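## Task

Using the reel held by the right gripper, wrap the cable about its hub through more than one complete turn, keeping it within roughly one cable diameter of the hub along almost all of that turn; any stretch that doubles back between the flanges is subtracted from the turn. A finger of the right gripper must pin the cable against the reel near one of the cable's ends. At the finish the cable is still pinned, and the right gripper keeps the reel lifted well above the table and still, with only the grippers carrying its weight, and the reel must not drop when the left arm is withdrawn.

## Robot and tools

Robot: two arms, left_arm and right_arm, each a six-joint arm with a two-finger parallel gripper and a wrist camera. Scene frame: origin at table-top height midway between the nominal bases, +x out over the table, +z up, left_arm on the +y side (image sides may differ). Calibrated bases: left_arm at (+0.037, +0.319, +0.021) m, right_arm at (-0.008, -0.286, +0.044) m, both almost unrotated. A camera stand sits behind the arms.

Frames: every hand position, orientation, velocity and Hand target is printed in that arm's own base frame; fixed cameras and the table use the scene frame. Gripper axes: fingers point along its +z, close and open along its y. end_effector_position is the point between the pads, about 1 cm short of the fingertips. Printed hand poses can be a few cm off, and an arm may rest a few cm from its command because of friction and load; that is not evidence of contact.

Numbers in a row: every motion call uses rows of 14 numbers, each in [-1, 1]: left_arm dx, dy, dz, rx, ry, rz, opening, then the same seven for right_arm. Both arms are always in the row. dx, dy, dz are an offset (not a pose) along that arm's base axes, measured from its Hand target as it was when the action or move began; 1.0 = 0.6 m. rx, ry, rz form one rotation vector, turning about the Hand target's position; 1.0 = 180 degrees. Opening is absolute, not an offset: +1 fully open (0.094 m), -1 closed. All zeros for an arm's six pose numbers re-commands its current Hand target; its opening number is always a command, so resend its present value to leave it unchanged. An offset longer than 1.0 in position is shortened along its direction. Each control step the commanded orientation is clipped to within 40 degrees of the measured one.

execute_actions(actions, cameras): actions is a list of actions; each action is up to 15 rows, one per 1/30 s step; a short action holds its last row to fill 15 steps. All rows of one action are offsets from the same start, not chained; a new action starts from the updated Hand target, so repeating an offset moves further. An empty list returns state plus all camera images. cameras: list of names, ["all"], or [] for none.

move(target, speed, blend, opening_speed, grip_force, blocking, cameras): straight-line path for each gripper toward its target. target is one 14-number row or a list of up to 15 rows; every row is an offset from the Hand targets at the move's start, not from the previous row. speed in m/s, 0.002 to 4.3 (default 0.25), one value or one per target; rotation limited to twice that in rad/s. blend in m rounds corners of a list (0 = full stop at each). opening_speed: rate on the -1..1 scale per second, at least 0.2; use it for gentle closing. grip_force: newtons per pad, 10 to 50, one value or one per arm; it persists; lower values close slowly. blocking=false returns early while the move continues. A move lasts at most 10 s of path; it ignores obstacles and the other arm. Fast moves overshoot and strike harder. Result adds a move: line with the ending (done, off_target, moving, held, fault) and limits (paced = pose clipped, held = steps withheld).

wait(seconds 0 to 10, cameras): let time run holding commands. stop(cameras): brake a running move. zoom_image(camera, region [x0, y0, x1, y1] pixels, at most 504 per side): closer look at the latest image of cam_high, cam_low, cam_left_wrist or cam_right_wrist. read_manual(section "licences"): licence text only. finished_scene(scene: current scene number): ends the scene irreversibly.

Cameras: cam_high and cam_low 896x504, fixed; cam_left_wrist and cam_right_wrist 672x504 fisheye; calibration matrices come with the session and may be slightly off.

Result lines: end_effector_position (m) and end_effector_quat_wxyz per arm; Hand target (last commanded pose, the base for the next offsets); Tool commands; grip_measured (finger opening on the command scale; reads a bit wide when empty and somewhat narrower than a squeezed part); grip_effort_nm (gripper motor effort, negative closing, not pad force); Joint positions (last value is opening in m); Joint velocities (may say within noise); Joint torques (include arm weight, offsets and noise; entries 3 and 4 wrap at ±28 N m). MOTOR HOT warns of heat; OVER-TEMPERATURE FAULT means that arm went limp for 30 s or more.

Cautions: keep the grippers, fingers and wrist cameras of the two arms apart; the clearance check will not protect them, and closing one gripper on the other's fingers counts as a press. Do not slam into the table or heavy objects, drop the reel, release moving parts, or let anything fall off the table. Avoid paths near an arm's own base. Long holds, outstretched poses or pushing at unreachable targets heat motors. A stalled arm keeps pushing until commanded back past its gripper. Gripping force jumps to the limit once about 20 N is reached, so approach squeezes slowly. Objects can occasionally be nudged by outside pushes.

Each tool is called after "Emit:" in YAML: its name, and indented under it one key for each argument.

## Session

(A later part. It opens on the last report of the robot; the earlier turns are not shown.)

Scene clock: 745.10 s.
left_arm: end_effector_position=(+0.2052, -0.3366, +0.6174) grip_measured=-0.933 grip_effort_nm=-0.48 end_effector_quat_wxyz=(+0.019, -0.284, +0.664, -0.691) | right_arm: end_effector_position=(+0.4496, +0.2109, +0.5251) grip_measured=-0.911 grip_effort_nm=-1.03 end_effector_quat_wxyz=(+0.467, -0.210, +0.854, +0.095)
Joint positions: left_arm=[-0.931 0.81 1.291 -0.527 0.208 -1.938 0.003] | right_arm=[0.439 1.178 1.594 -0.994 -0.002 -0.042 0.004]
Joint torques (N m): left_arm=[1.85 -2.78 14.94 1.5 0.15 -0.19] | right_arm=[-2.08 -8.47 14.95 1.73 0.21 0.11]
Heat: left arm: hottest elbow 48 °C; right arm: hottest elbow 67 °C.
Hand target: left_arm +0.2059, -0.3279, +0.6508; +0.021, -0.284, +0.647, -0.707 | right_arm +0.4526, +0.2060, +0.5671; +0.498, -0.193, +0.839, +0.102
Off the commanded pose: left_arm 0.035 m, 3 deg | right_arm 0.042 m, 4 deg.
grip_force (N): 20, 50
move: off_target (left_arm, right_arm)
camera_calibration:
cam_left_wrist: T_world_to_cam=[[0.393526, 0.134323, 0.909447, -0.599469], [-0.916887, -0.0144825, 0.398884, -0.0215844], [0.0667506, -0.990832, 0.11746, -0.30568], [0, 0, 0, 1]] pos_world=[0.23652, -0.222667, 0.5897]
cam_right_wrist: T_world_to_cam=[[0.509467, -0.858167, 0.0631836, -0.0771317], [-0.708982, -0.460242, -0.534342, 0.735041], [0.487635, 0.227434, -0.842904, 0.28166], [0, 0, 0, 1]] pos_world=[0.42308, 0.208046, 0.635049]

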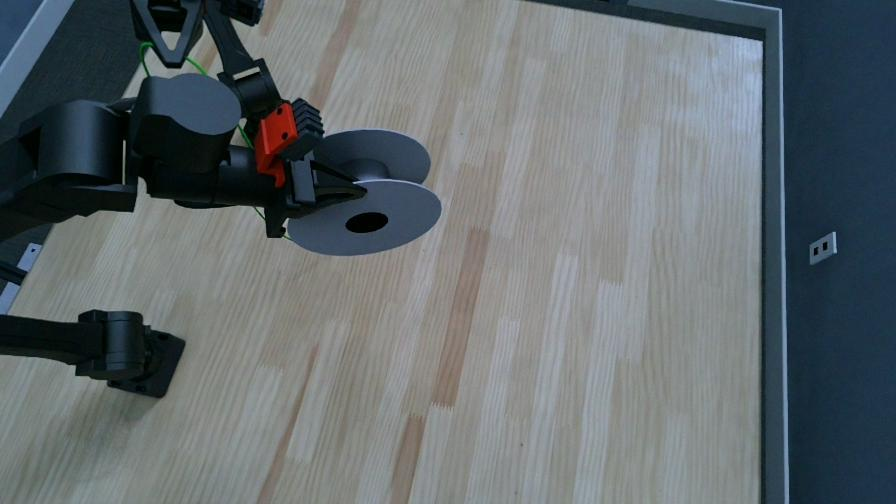

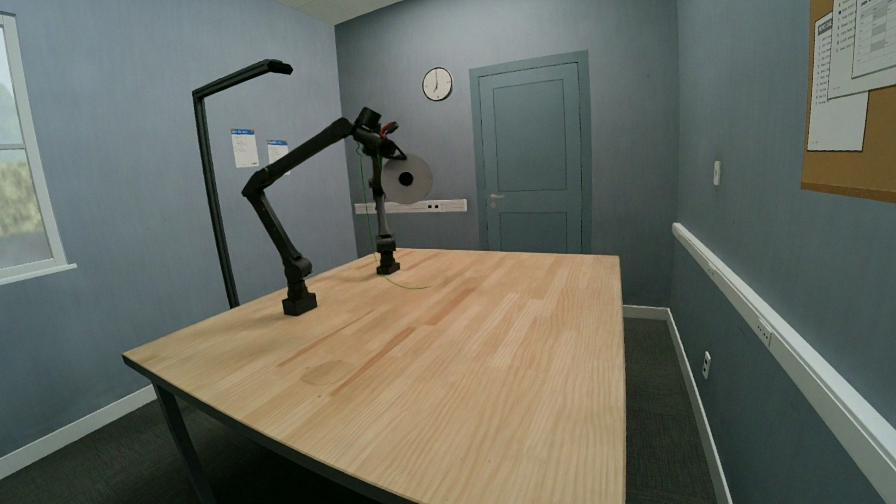

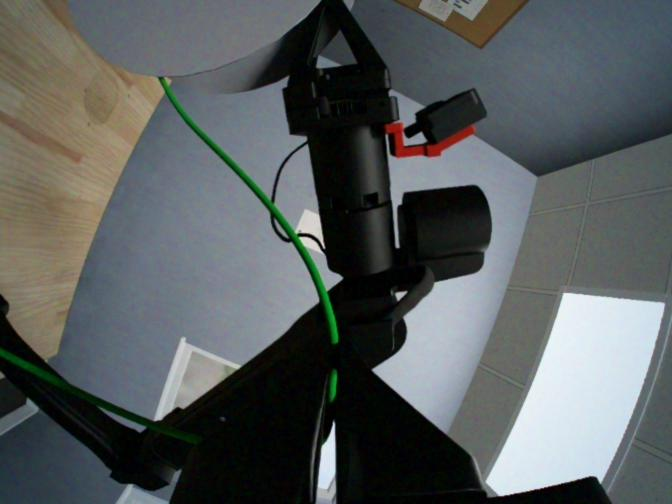

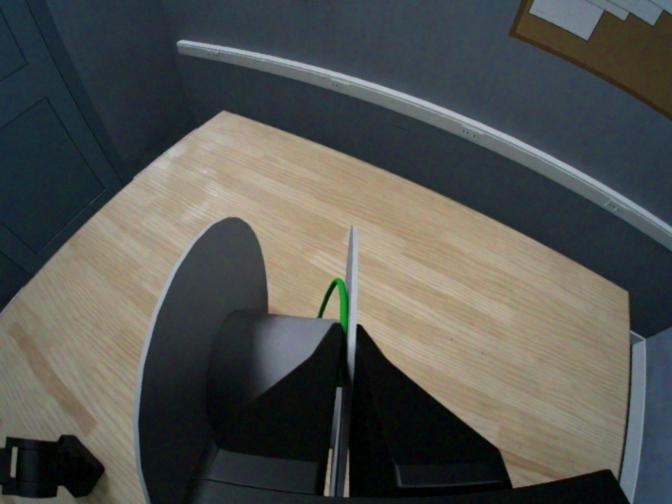

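Emit:
move:
  target:
    - [0.1583,0.0717,0.0683,0,0,0,-1, 0,0,0,0,0,0,-0.973861]
    - [0.2977,0.134,0.0283,0,0,0,-1, 0,0,0,0,0,0,-0.973861]
  speed: 0.2
  blend: 0.03
  cameras: ["all"]

Emit:
zoom_image:
  camera: "cam_low"
  region: [350, 90, 510, 290]

Emit:
zoom_image:
  camera: "cam_high"
  region: [150, 60, 480, 280]

Scene clock: 765.23 s.
left_arm: end_effector_position=(+0.3889, -0.2546, +0.6268) grip_measured=-0.933 grip_effort_nm=-0.48 end_effector_quat_wxyz=(+0.000, -0.304, +0.660, -0.686) | right_arm: end_effector_position=(+0.4496, +0.2109, +0.5251) grip_measured=-0.911 grip_effort_nm=-1.03 end_effector_quat_wxyz=(+0.467, -0.210, +0.854, +0.095)
Joint positions: left_arm=[-0.296 1.082 1.476 -0.48 0.842 -1.938 0.003] | right_arm=[0.439 1.178 1.594 -0.994 -0.002 -0.042 0.004]
Joint torques (N m): left_arm=[1.61 -8.12 15.24 2.66 0.1 -0.16] | right_arm=[-0.67 -8.23 14.67 1.65 0.21 0.07]
Heat: left arm: hottest elbow 56 °C; right arm: hottest elbow 68 °C.
Hand target: left_arm +0.3845, -0.2475, +0.6679; +0.021, -0.284, +0.647, -0.707 | right_arm +0.4526, +0.2060, +0.5671; +0.498, -0.193, +0.839, +0.102
Off the commanded pose: left_arm 0.042 m, 4 deg | right_arm 0.042 m, 4 deg.
grip_force (N): 20, 50
move: off_target (left_arm, right_arm)
camera_calibration:
cam_left_wrist: T_world_to_cam=[[0.443331, 0.145431, 0.884481, -0.692161], [-0.893116, -0.012181, 0.449662, 0.103802], [0.0761688, -0.989293, 0.124487, -0.245528], [0, 0, 0, 1]] pos_world=[0.418266, -0.140973, 0.596092]
cam_right_wrist: T_world_to_cam=[[0.509077, -0.858447, 0.0625184, -0.0764873], [-0.709336, -0.459573, -0.534448, 0.735119], [0.487527, 0.227729, -0.842886, 0.281633], [0, 0, 0, 1]] pos_world=[0.423081, 0.208045, 0.635049]

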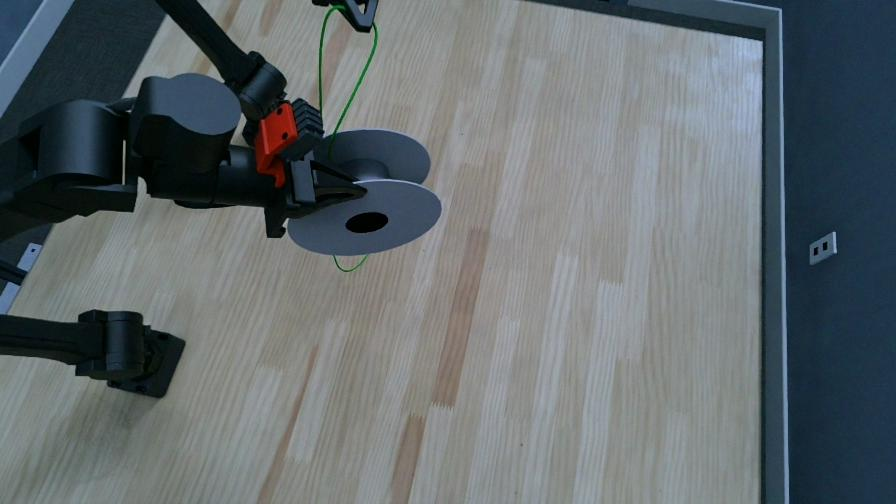

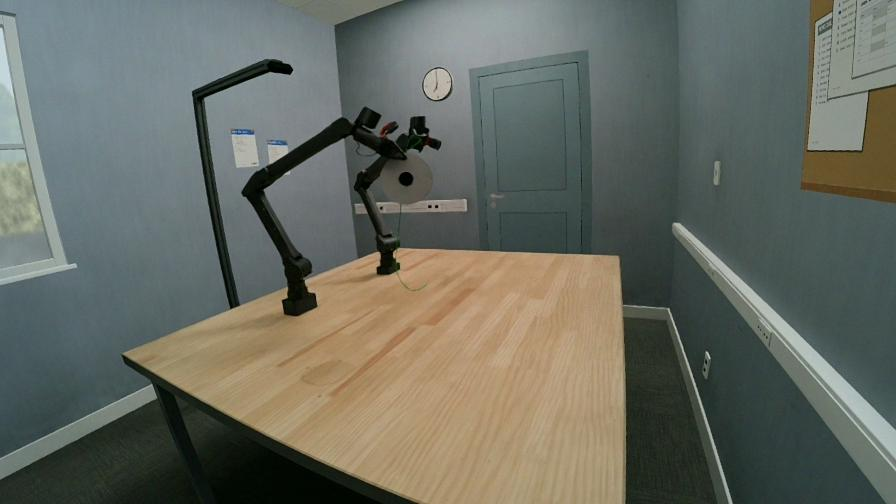

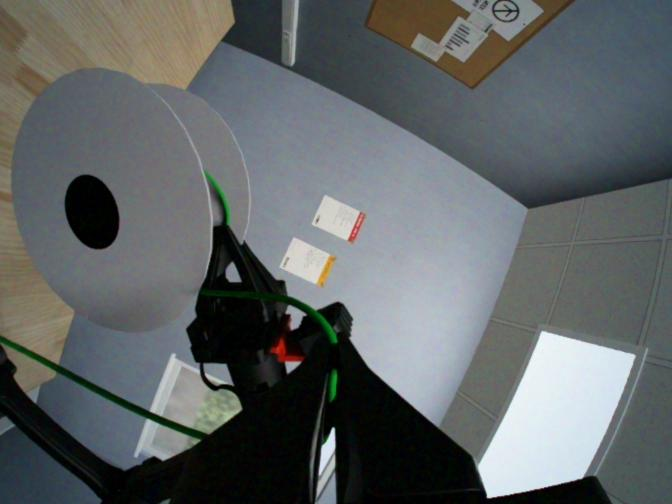

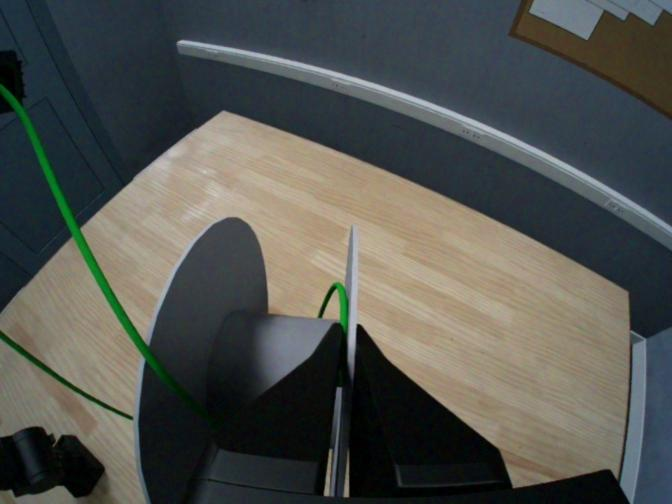

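Scaled by 2.520.

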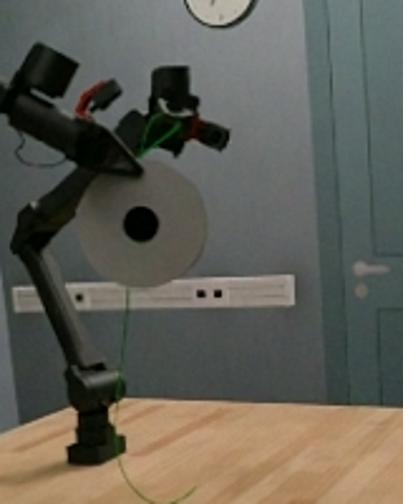

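Scaled by 1.527.

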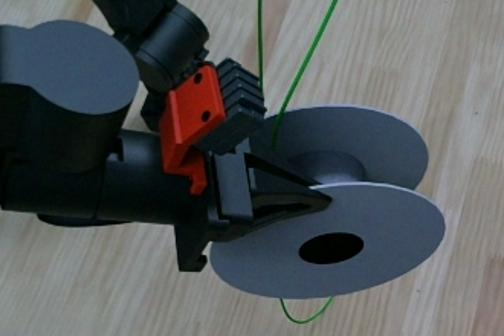

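Emit:
move:
  target:
    - [0.0875,0.0392,-0.0917,0,0,0,-1, 0,0,0,0,0,0,-0.973861]
    - [0.1575,0.0158,-0.205,0,0,0,-1, 0,0,0,0,0,0,-0.973861]
  speed: 0.15
  blend: 0.03
  cameras: ["all"]

Emit:
zoom_image:
  camera: "cam_low"
  region: [350, 90, 510, 290]

Emit:
zoom_image:
  camera: "cam_high"
  region: [200, 20, 530, 280]

Scene clock: 780.57 s.
left_arm: end_effector_position=(+0.4744, -0.2420, +0.5446) grip_measured=-0.933 grip_effort_nm=-0.48 end_effector_quat_wxyz=(+0.018, -0.280, +0.653, -0.704) | right_arm: end_effector_position=(+0.4506, +0.2113, +0.5300) grip_measured=-0.911 grip_effort_nm=-1.03 end_effector_quat_wxyz=(+0.470, -0.206, +0.853, +0.097)
Joint positions: left_arm=[-0.205 1.222 1.32 -0.112 0.935 -1.939 0.003] | right_arm=[0.439 1.181 1.606 -0.995 -0.002 -0.035 0.004]
Joint torques (N m): left_arm=[1.26 -11.22 10.37 2.45 -0.19 -0.18] | right_arm=[-0.85 -8.18 14.23 1.54 0.25 0.07]
Heat: left arm: hottest elbow 59 °C; right arm: hottest elbow 68 °C.
Hand target: left_arm +0.4789, -0.2379, +0.5450; +0.021, -0.284, +0.647, -0.707 | right_arm +0.4526, +0.2061, +0.5673; +0.498, -0.193, +0.839, +0.102
Off the commanded pose: left_arm 0.006 m, 1 deg | right_arm 0.038 m, 4 deg.
grip_force (N): 20, 50
move: off_target (right_arm)
camera_calibration:
cam_left_wrist: T_world_to_cam=[[0.381753, 0.164754, 0.909462, -0.638963], [-0.922039, -0.000353846, 0.387096, 0.267957], [0.0640973, -0.986335, 0.151774, -0.237808], [0, 0, 0, 1]] pos_world=[0.506235, -0.129192, 0.513481]
cam_right_wrist: T_world_to_cam=[[0.50547, -0.860891, 0.0580346, -0.0724861], [-0.708393, -0.45245, -0.541728, 0.740592], [0.492626, 0.232716, -0.838548, 0.279489], [0, 0, 0, 1]] pos_world=[0.423586, 0.207637, 0.639771]

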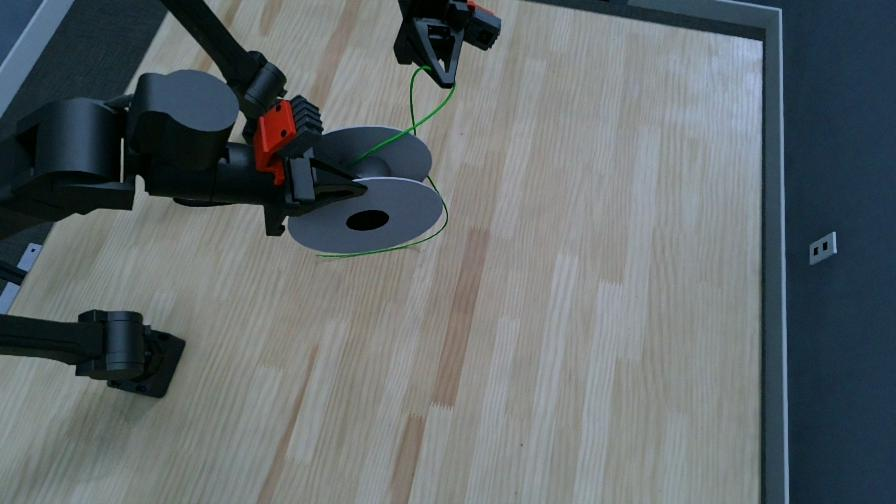

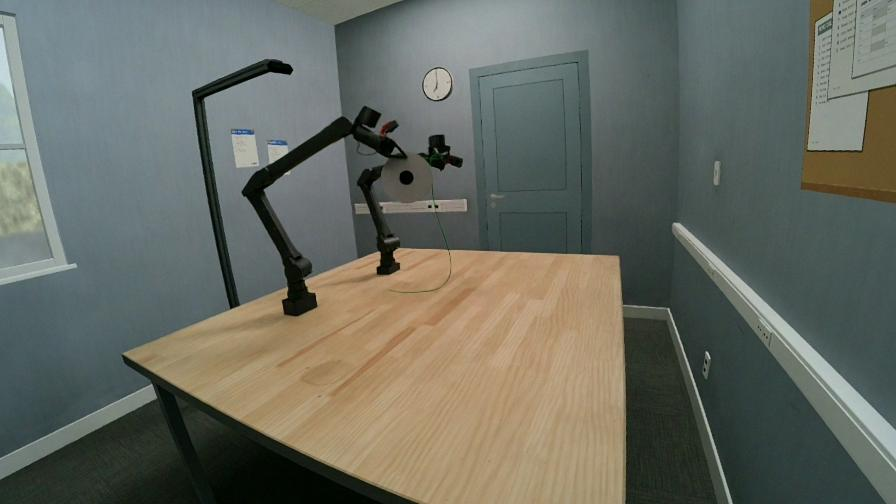

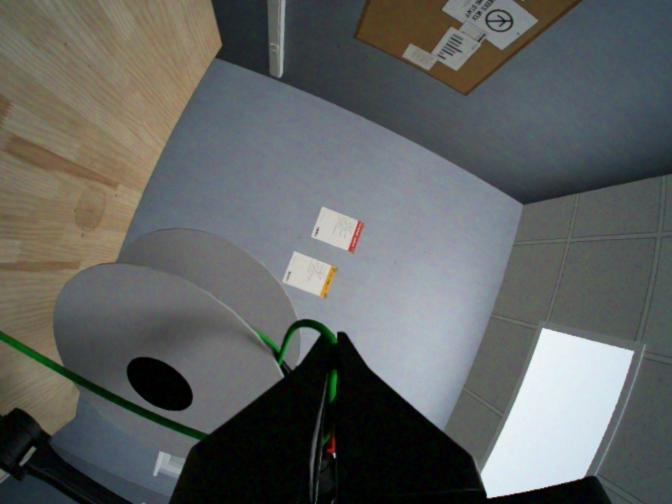

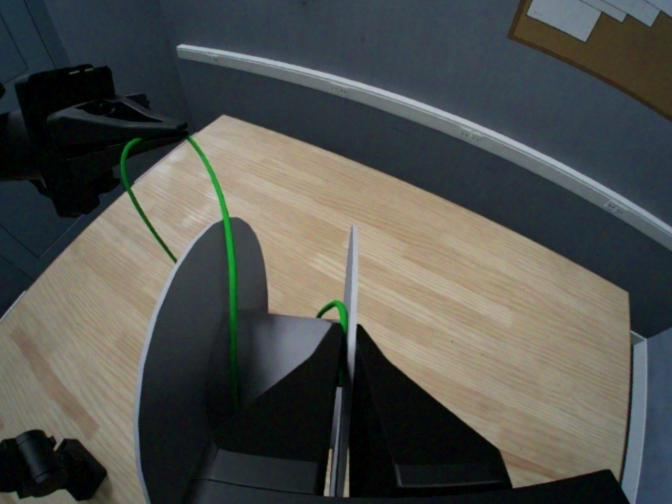

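Scaled by 2.520.

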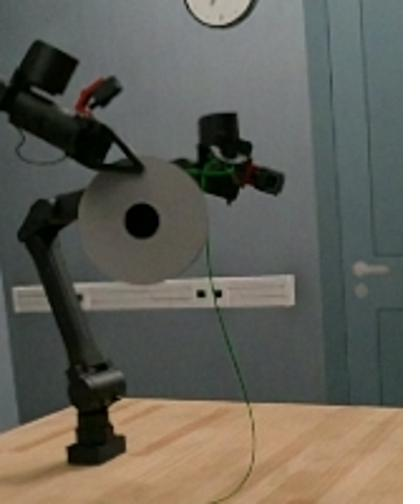

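Scaled by 1.527.

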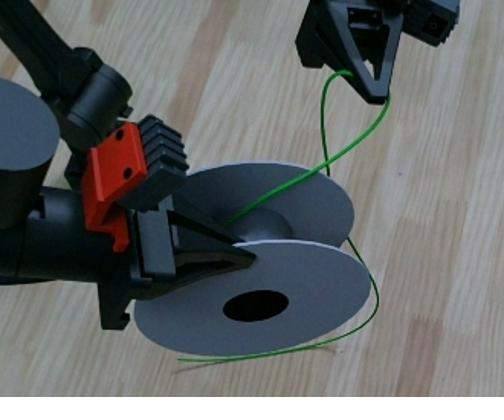

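Emit:
move:
  target: [0.0438,-0.0902,-0.18,0,0,0,-1, 0,0,0,0,0,0,-0.973861]
  speed: 0.1
  cameras: ["all"]

Emit:
zoom_image:
  camera: "cam_low"
  region: [350, 90, 510, 290]

Emit:
zoom_image:
  camera: "cam_high"
  region: [250, 50, 530, 270]

Emit:
zoom_image:
  camera: "cam_right_wrist"
  region: [120, 200, 420, 460]

Scene clock: 799.13 s.
left_arm: end_effector_position=(+0.5050, -0.2853, +0.4410) grip_measured=-0.933 grip_effort_nm=-0.48 end_effector_quat_wxyz=(+0.028, -0.283, +0.649, -0.705) | right_arm: end_effector_position=(+0.4507, +0.2113, +0.5298) grip_measured=-0.911 grip_effort_nm=-1.03 end_effector_quat_wxyz=(+0.470, -0.206, +0.853, +0.097)
Joint positions: left_arm=[-0.29 1.334 1.143 0.186 0.83 -1.939 0.003] | right_arm=[0.439 1.181 1.606 -0.995 -0.002 -0.035 0.004]
Joint torques (N m): left_arm=[-0.91 -12.16 10.14 2.65 -0.25 -0.12] | right_arm=[-1.32 -9.11 14.02 1.61 0.15 0.05]
Heat: left arm: hottest elbow 55 °C; right arm: hottest elbow 67 °C.
Hand target: left_arm +0.5052, -0.2920, +0.4369; +0.021, -0.284, +0.647, -0.707 | right_arm +0.4526, +0.2060, +0.5673; +0.498, -0.193, +0.839, +0.102
Off the commanded pose: left_arm 0.008 m, 1 deg | right_arm 0.038 m, 4 deg.
grip_force (N): 20, 50
move: off_target (right_arm)
camera_calibration:
cam_left_wrist: T_world_to_cam=[[0.371113, 0.173337, 0.912266, -0.542652], [-0.924922, -0.0182102, 0.379721, 0.335757], [0.0824323, -0.984694, 0.153565, -0.276286], [0, 0, 0, 1]] pos_world=[0.534709, -0.171881, 0.409977]
cam_right_wrist: T_world_to_cam=[[0.505254, -0.861002, 0.0582563, -0.0726033], [-0.708669, -0.452489, -0.541333, 0.740498], [0.492449, 0.232226, -0.838788, 0.279551], [0, 0, 0, 1]] pos_world=[0.423787, 0.207637, 0.639569]

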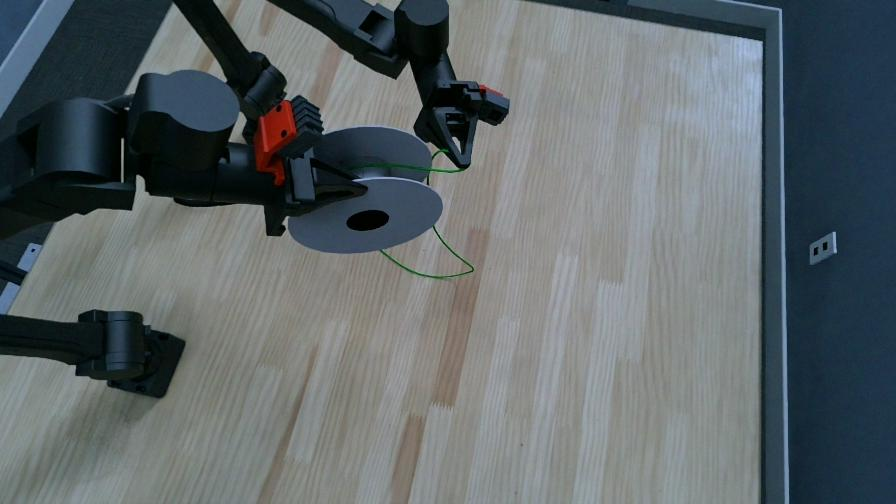

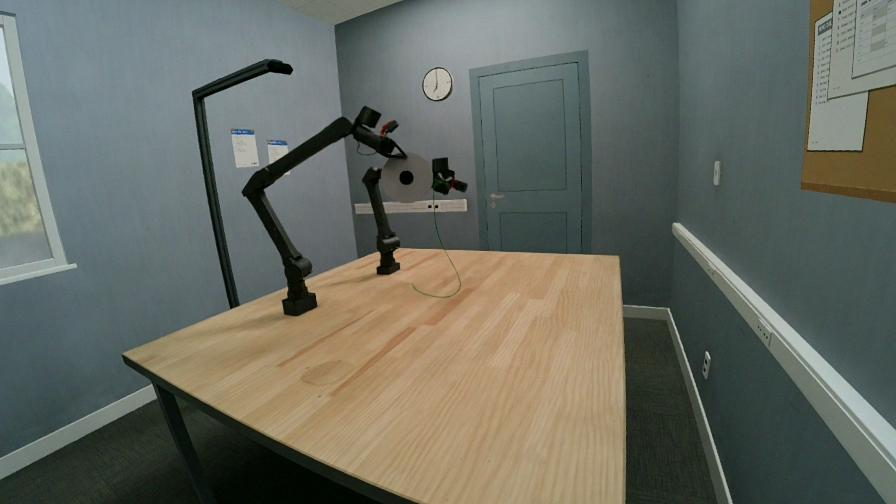

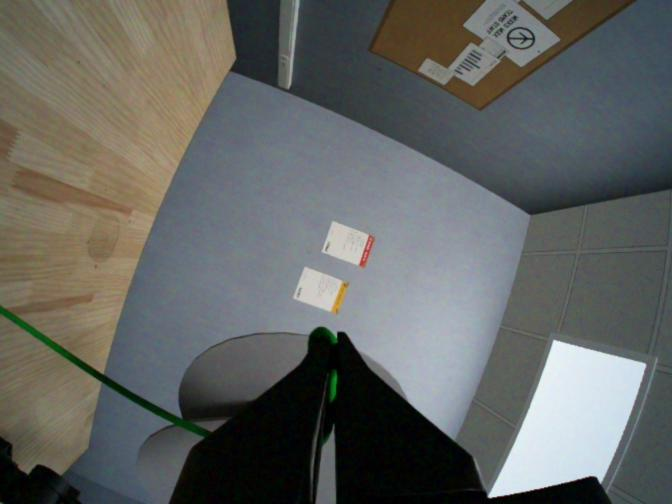

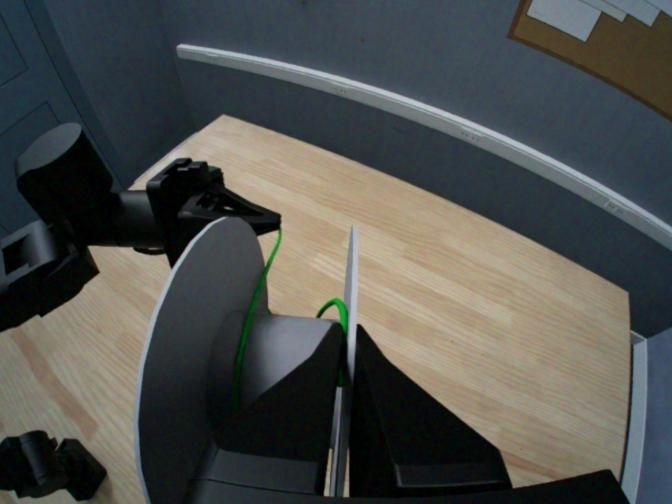

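Scaled by 2.520.

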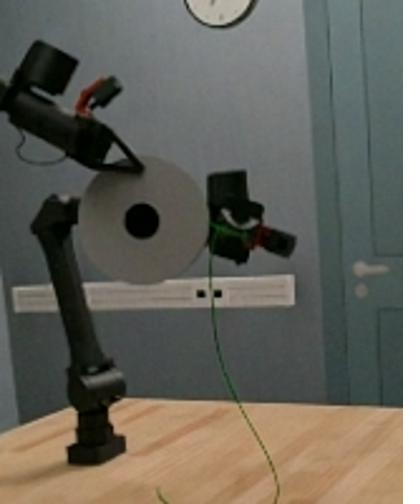

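Scaled by 1.800.

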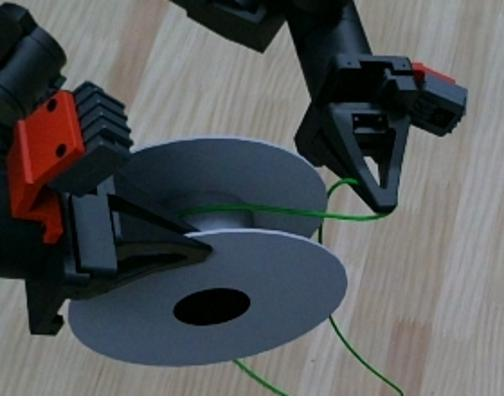

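Scaled by 1.680 from the camera's 672x504 image, which has a finer 960x720 frame.

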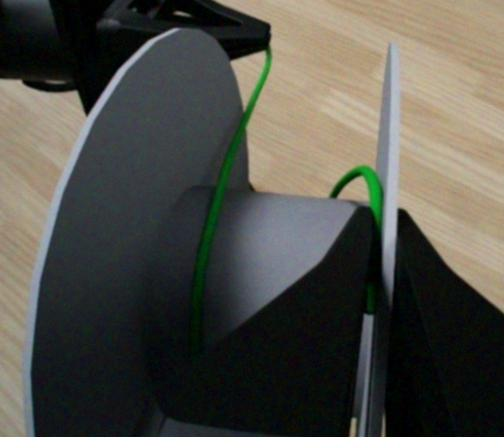

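Emit:
move:
  target: [0.02,0.009,-0.016,0,0,0,-1, 0,0,0,0,0,0,-0.973861]
  speed: 0.06
  cameras: ["cam_high","cam_right_wrist"]

Emit:
zoom_image:
  camera: "cam_right_wrist"
  region: [120, 200, 420, 460]

Emit:
zoom_image:
  camera: "cam_high"
  region: [250, 50, 530, 270]

Scene clock: 840.47 s.
left_arm: end_effector_position=(+0.5096, -0.2883, +0.4341) grip_measured=-0.933 grip_effort_nm=-0.48 end_effector_quat_wxyz=(+0.025, -0.277, +0.650, -0.707) | right_arm: end_effector_position=(+0.4533, +0.2124, +0.5265) grip_measured=-0.911 grip_effort_nm=-1.03 end_effector_quat_wxyz=(+0.467, -0.207, +0.855, +0.096)
Joint positions: left_arm=[-0.29 1.356 1.143 0.215 0.844 -1.939 0.003] | right_arm=[0.439 1.188 1.606 -0.995 -0.001 -0.035 0.004]
Joint torques (N m): left_arm=[1.32 -12.34 10.43 2.56 -0.08 -0.15] | right_arm=[-1.55 -9.29 14.15 1.36 0.15 0.07]
Heat: left arm: hottest elbow 48 °C; right arm: hottest elbow 66 °C.
Hand target: left_arm +0.5173, -0.2867, +0.4271; +0.021, -0.284, +0.647, -0.707 | right_arm +0.4526, +0.2060, +0.5673; +0.498, -0.193, +0.839, +0.102
Off the commanded pose: left_arm 0.010 m, 1 deg | right_arm 0.041 m, 4 deg.
grip_force (N): 20, 50
move: off_target (right_arm)
camera_calibration:
cam_right_wrist: T_world_to_cam=[[0.505007, -0.861161, 0.0580446, -0.0724247], [-0.712222, -0.453764, -0.535573, 0.739805], [0.487553, 0.229127, -0.842492, 0.280157], [0, 0, 0, 1]] pos_world=[0.426889, 0.209136, 0.636454]
Images, in order (width x height): cam_high 896x504, cam_right_wrist 672x504.

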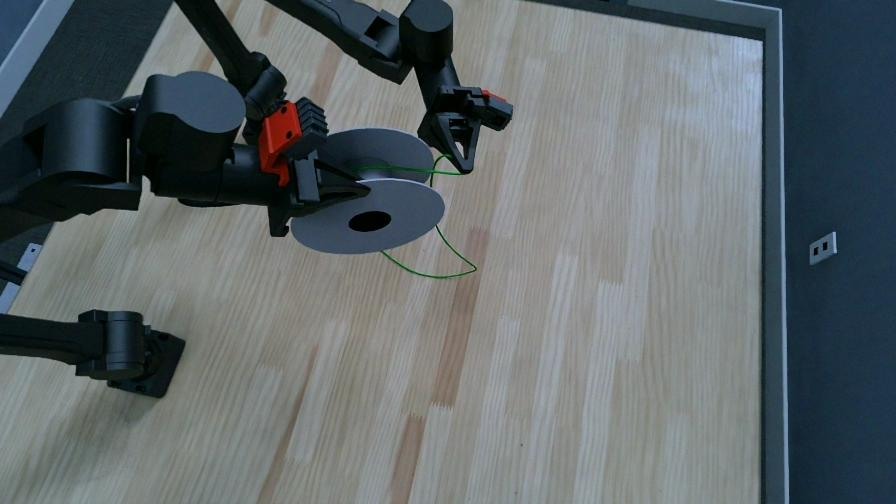

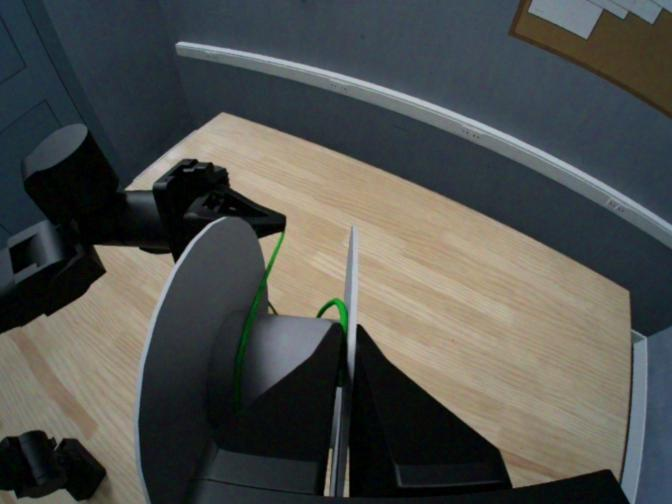

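Scaled by 1.680 from the camera's 672x504 image, which has a finer 960x720 frame.

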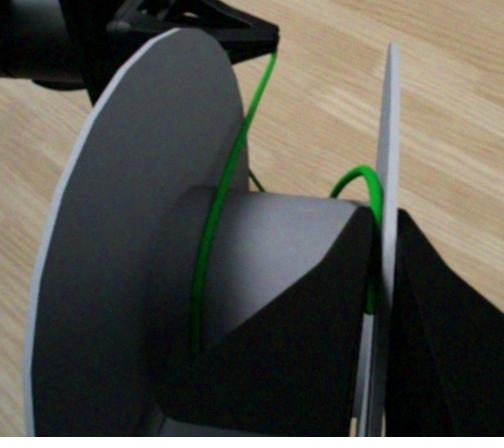

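Scaled by 1.800.

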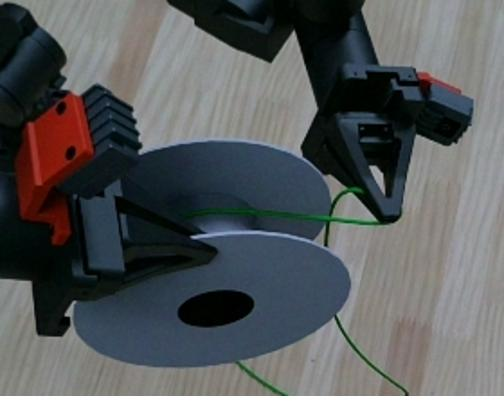

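Emit:
move:
  target: [-0.1163,0.003,-0.0752,0,0,0,-1, 0,0,0,0,0,0,-0.973861]
  speed: 0.1
  cameras: ["all"]

Emit:
zoom_image:
  camera: "cam_low"
  region: [350, 90, 510, 290]

Emit:
zoom_image:
  camera: "cam_high"
  region: [250, 50, 530, 270]

Emit:
zoom_image:
  camera: "cam_right_wrist"
  region: [120, 200, 420, 460]

Scene clock: 860.80 s.
left_arm: end_effector_position=(+0.4525, -0.2823, +0.3868) grip_measured=-0.934 grip_effort_nm=-0.48 end_effector_quat_wxyz=(+0.028, -0.280, +0.649, -0.707) | right_arm: end_effector_position=(+0.4546, +0.2136, +0.5206) grip_measured=-0.911 grip_effort_nm=-1.03 end_effector_quat_wxyz=(+0.459, -0.208, +0.859, +0.096)
Joint positions: left_arm=[-0.32 1.237 0.907 0.331 0.804 -1.939 0.003] | right_arm=[0.439 1.196 1.606 -1.005 -0.004 -0.035 0.004]
Joint torques (N m): left_arm=[0.67 -11.58 8.76 2.24 -0.24 -0.21] | right_arm=[-1.03 -10.46 14.02 2.13 0.23 0.09]
Heat: left arm: hottest elbow 48 °C; right arm: hottest elbow 66 °C.
Hand target: left_arm +0.4475, -0.2848, +0.3823; +0.021, -0.284, +0.647, -0.707 | right_arm +0.4525, +0.2060, +0.5673; +0.498, -0.193, +0.839, +0.102
Off the commanded pose: left_arm 0.007 m, 1 deg | right_arm 0.047 m, 5 deg.
grip_force (N): 20, 50
move: off_target (right_arm)
camera_calibration:
cam_left_wrist: T_world_to_cam=[[0.367106, 0.173613, 0.913834, -0.472955], [-0.926919, -0.0139072, 0.375004, 0.311917], [0.0778144, -0.984716, 0.155819, -0.2595], [0, 0, 0, 1]] pos_world=[0.482939, -0.169085, 0.355667]
cam_right_wrist: T_world_to_cam=[[0.50816, -0.859524, 0.0546968, -0.0718094], [-0.720177, -0.45889, -0.52035, 0.734958], [0.472353, 0.22503, -0.852199, 0.287081], [0, 0, 0, 1]] pos_world=[0.430187, 0.210941, 0.631013]

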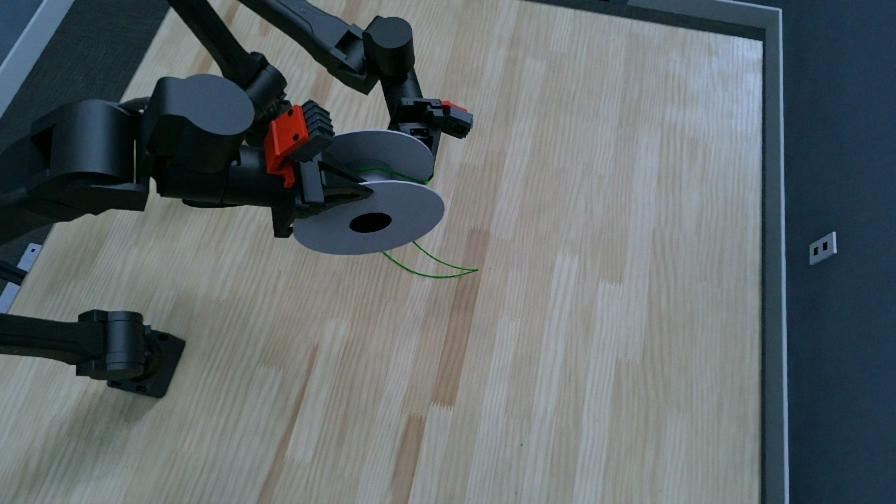

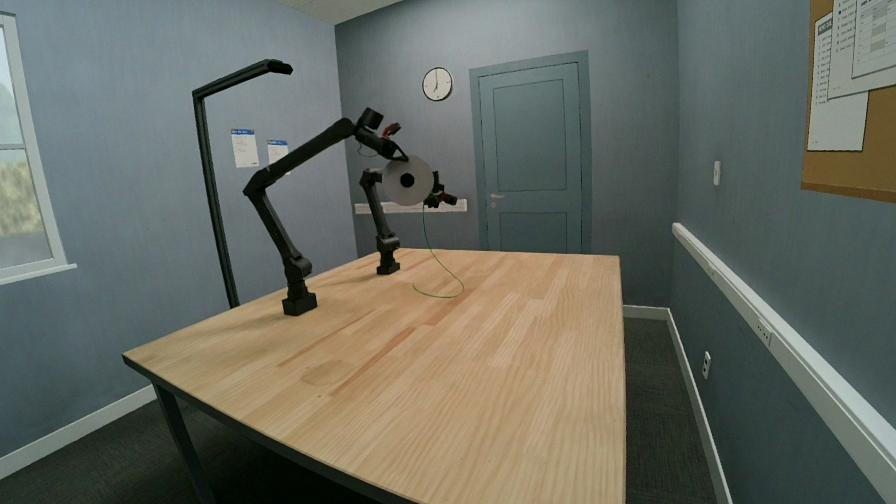

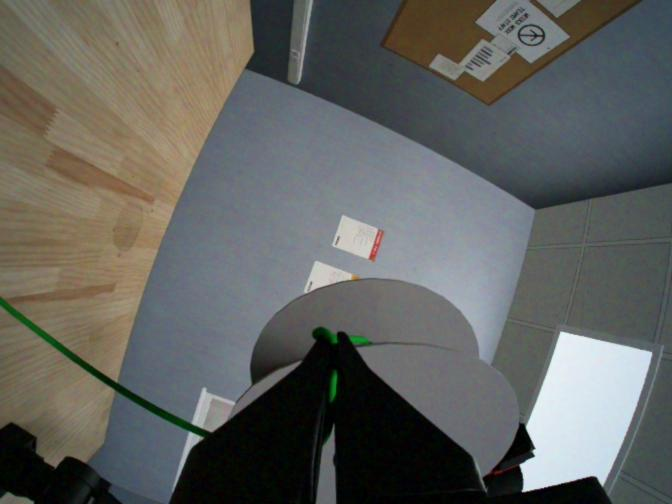

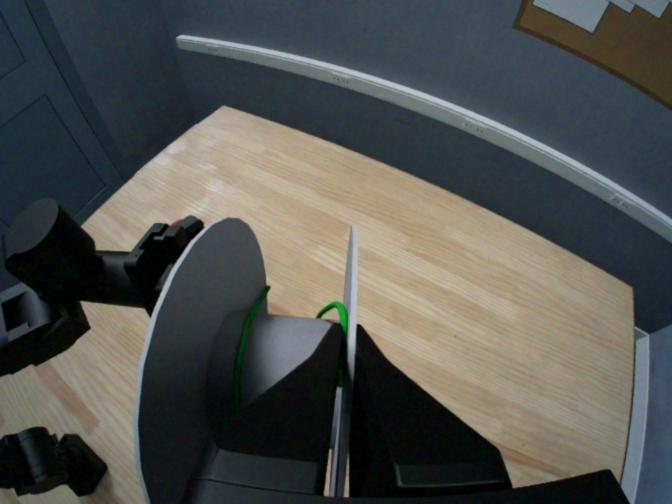

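Scaled by 2.520.

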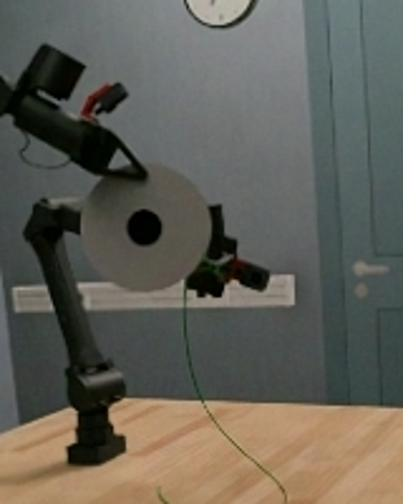

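Scaled by 1.800.

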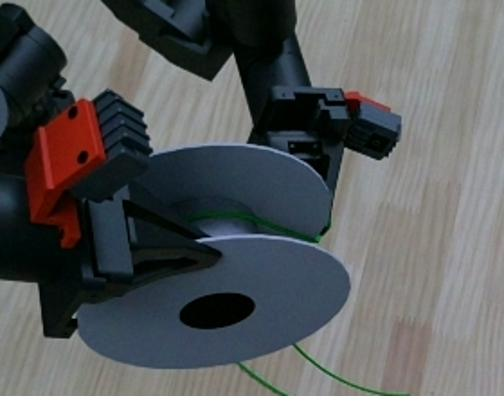

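Scaled by 1.680 from the camera's 672x504 image, which has a finer 960x720 frame.

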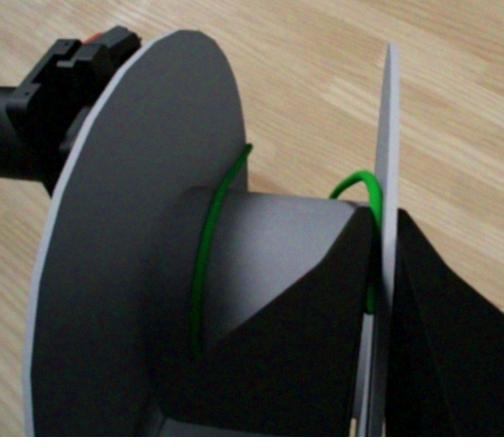

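Emit:
move:
  target:
    - [0,0,0.025,0,0,0,-1, 0,0,0,0,0,0,-0.973861]
    - [0,0,0.025,0,0,0,0.1, 0,0,0,0,0,0,-0.973861]
    - [-0.068,0.152,0.01,0,0,0,0.1, 0,0,0,0,0,0,-0.973861]
  speed: 0.1
  cameras: ["all"]

Emit:
zoom_image:
  camera: "cam_low"
  region: [350, 90, 510, 290]

Emit:
zoom_image:
  camera: "cam_high"
  region: [250, 50, 530, 270]

Emit:
zoom_image:
  camera: "cam_right_wrist"
  region: [120, 200, 420, 460]

Scene clock: 873.70 s.
left_arm: end_effector_position=(+0.4083, -0.2000, +0.3886) grip_measured=+0.098 grip_effort_nm=0.10 end_effector_quat_wxyz=(+0.025, -0.274, +0.651, -0.708) | right_arm: end_effector_position=(+0.4547, +0.2133, +0.5206) grip_measured=-0.911 grip_effort_nm=-1.03 end_effector_quat_wxyz=(+0.459, -0.208, +0.859, +0.095)
Joint positions: left_arm=[-0.124 1.063 0.779 0.291 1.014 -1.94 0.052] | right_arm=[0.439 1.196 1.606 -1.005 -0.002 -0.035 0.004]
Joint torques (N m): left_arm=[1.49 -8.47 9.66 1.16 0.05 -0.2] | right_arm=[-0.67 -9.47 14.2 2.09 0.17 0.04]
Heat: left arm: hottest elbow 47 °C; right arm: hottest elbow 66 °C.
Hand target: left_arm +0.4068, -0.1936, +0.3880; +0.021, -0.284, +0.647, -0.707 | right_arm +0.4525, +0.2060, +0.5673; +0.498, -0.193, +0.839, +0.102
Off the commanded pose: left_arm 0.007 m, 1 deg | right_arm 0.047 m, 5 deg.
grip_force (N): 20, 50
move: off_target (right_arm); target 2's new opening was sent with left_arm's hand 0.011 m and 1 deg from that target
camera_calibration:
cam_left_wrist: T_world_to_cam=[[0.364108, 0.169682, 0.915769, -0.472999], [-0.929196, -0.000761883, 0.369587, 0.277034], [0.0634099, -0.985499, 0.15739, -0.170233], [0, 0, 0, 1]] pos_world=[0.440436, -0.0872941, 0.357563]
cam_right_wrist: T_world_to_cam=[[0.506834, -0.860242, 0.0557044, -0.0719492], [-0.720649, -0.458277, -0.520237, 0.734941], [0.473058, 0.223531, -0.852203, 0.287092], [0, 0, 0, 1]] pos_world=[0.430289, 0.210739, 0.631013]

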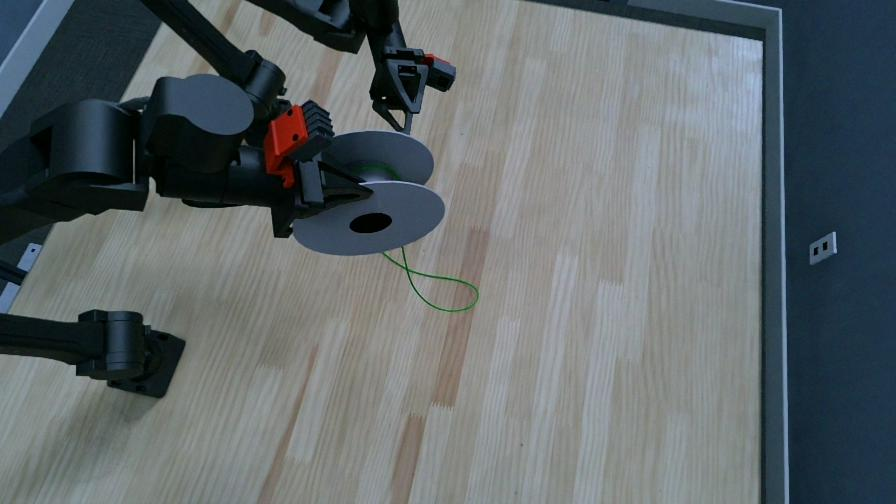

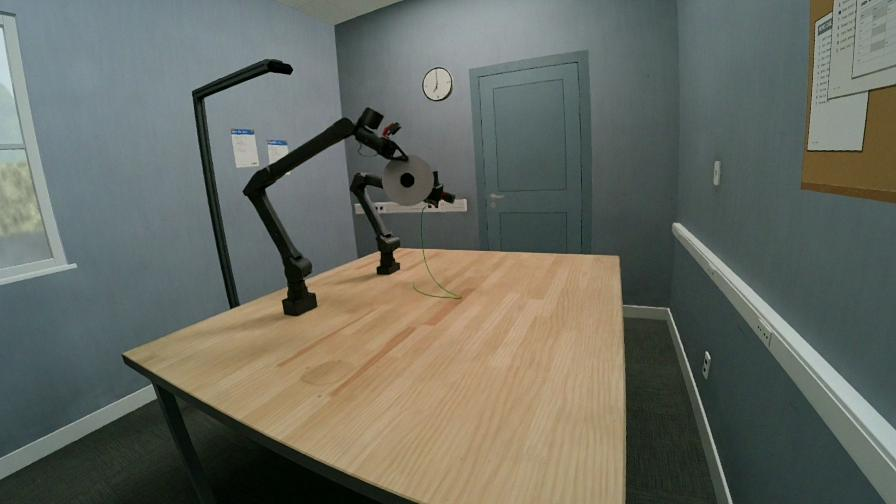

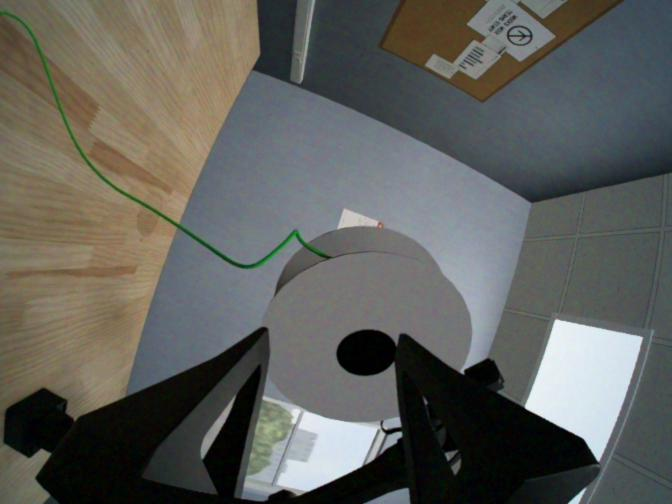

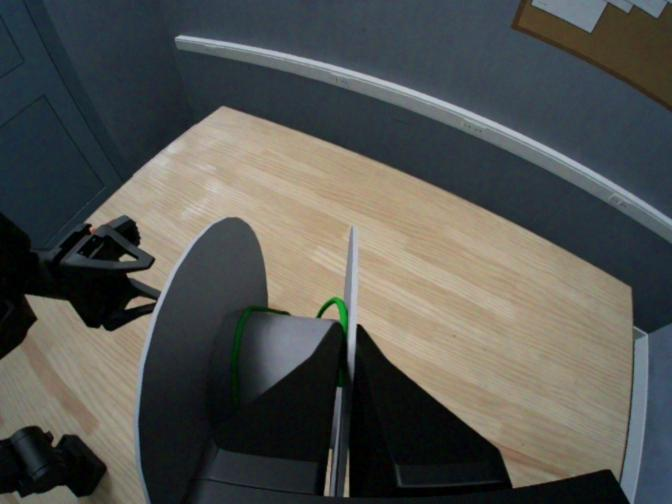

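Scaled by 2.520.

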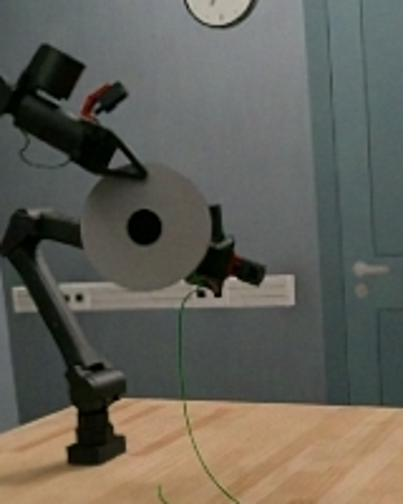

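Scaled by 1.800.

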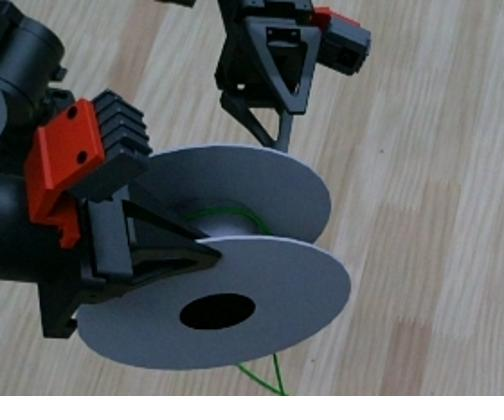

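Scaled by 1.680 from the camera's 672x504 image, which has a finer 960x720 frame.

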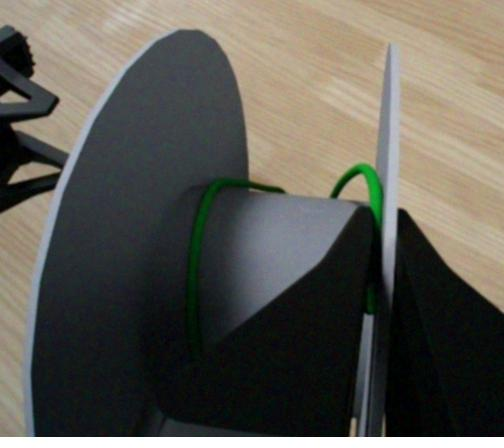

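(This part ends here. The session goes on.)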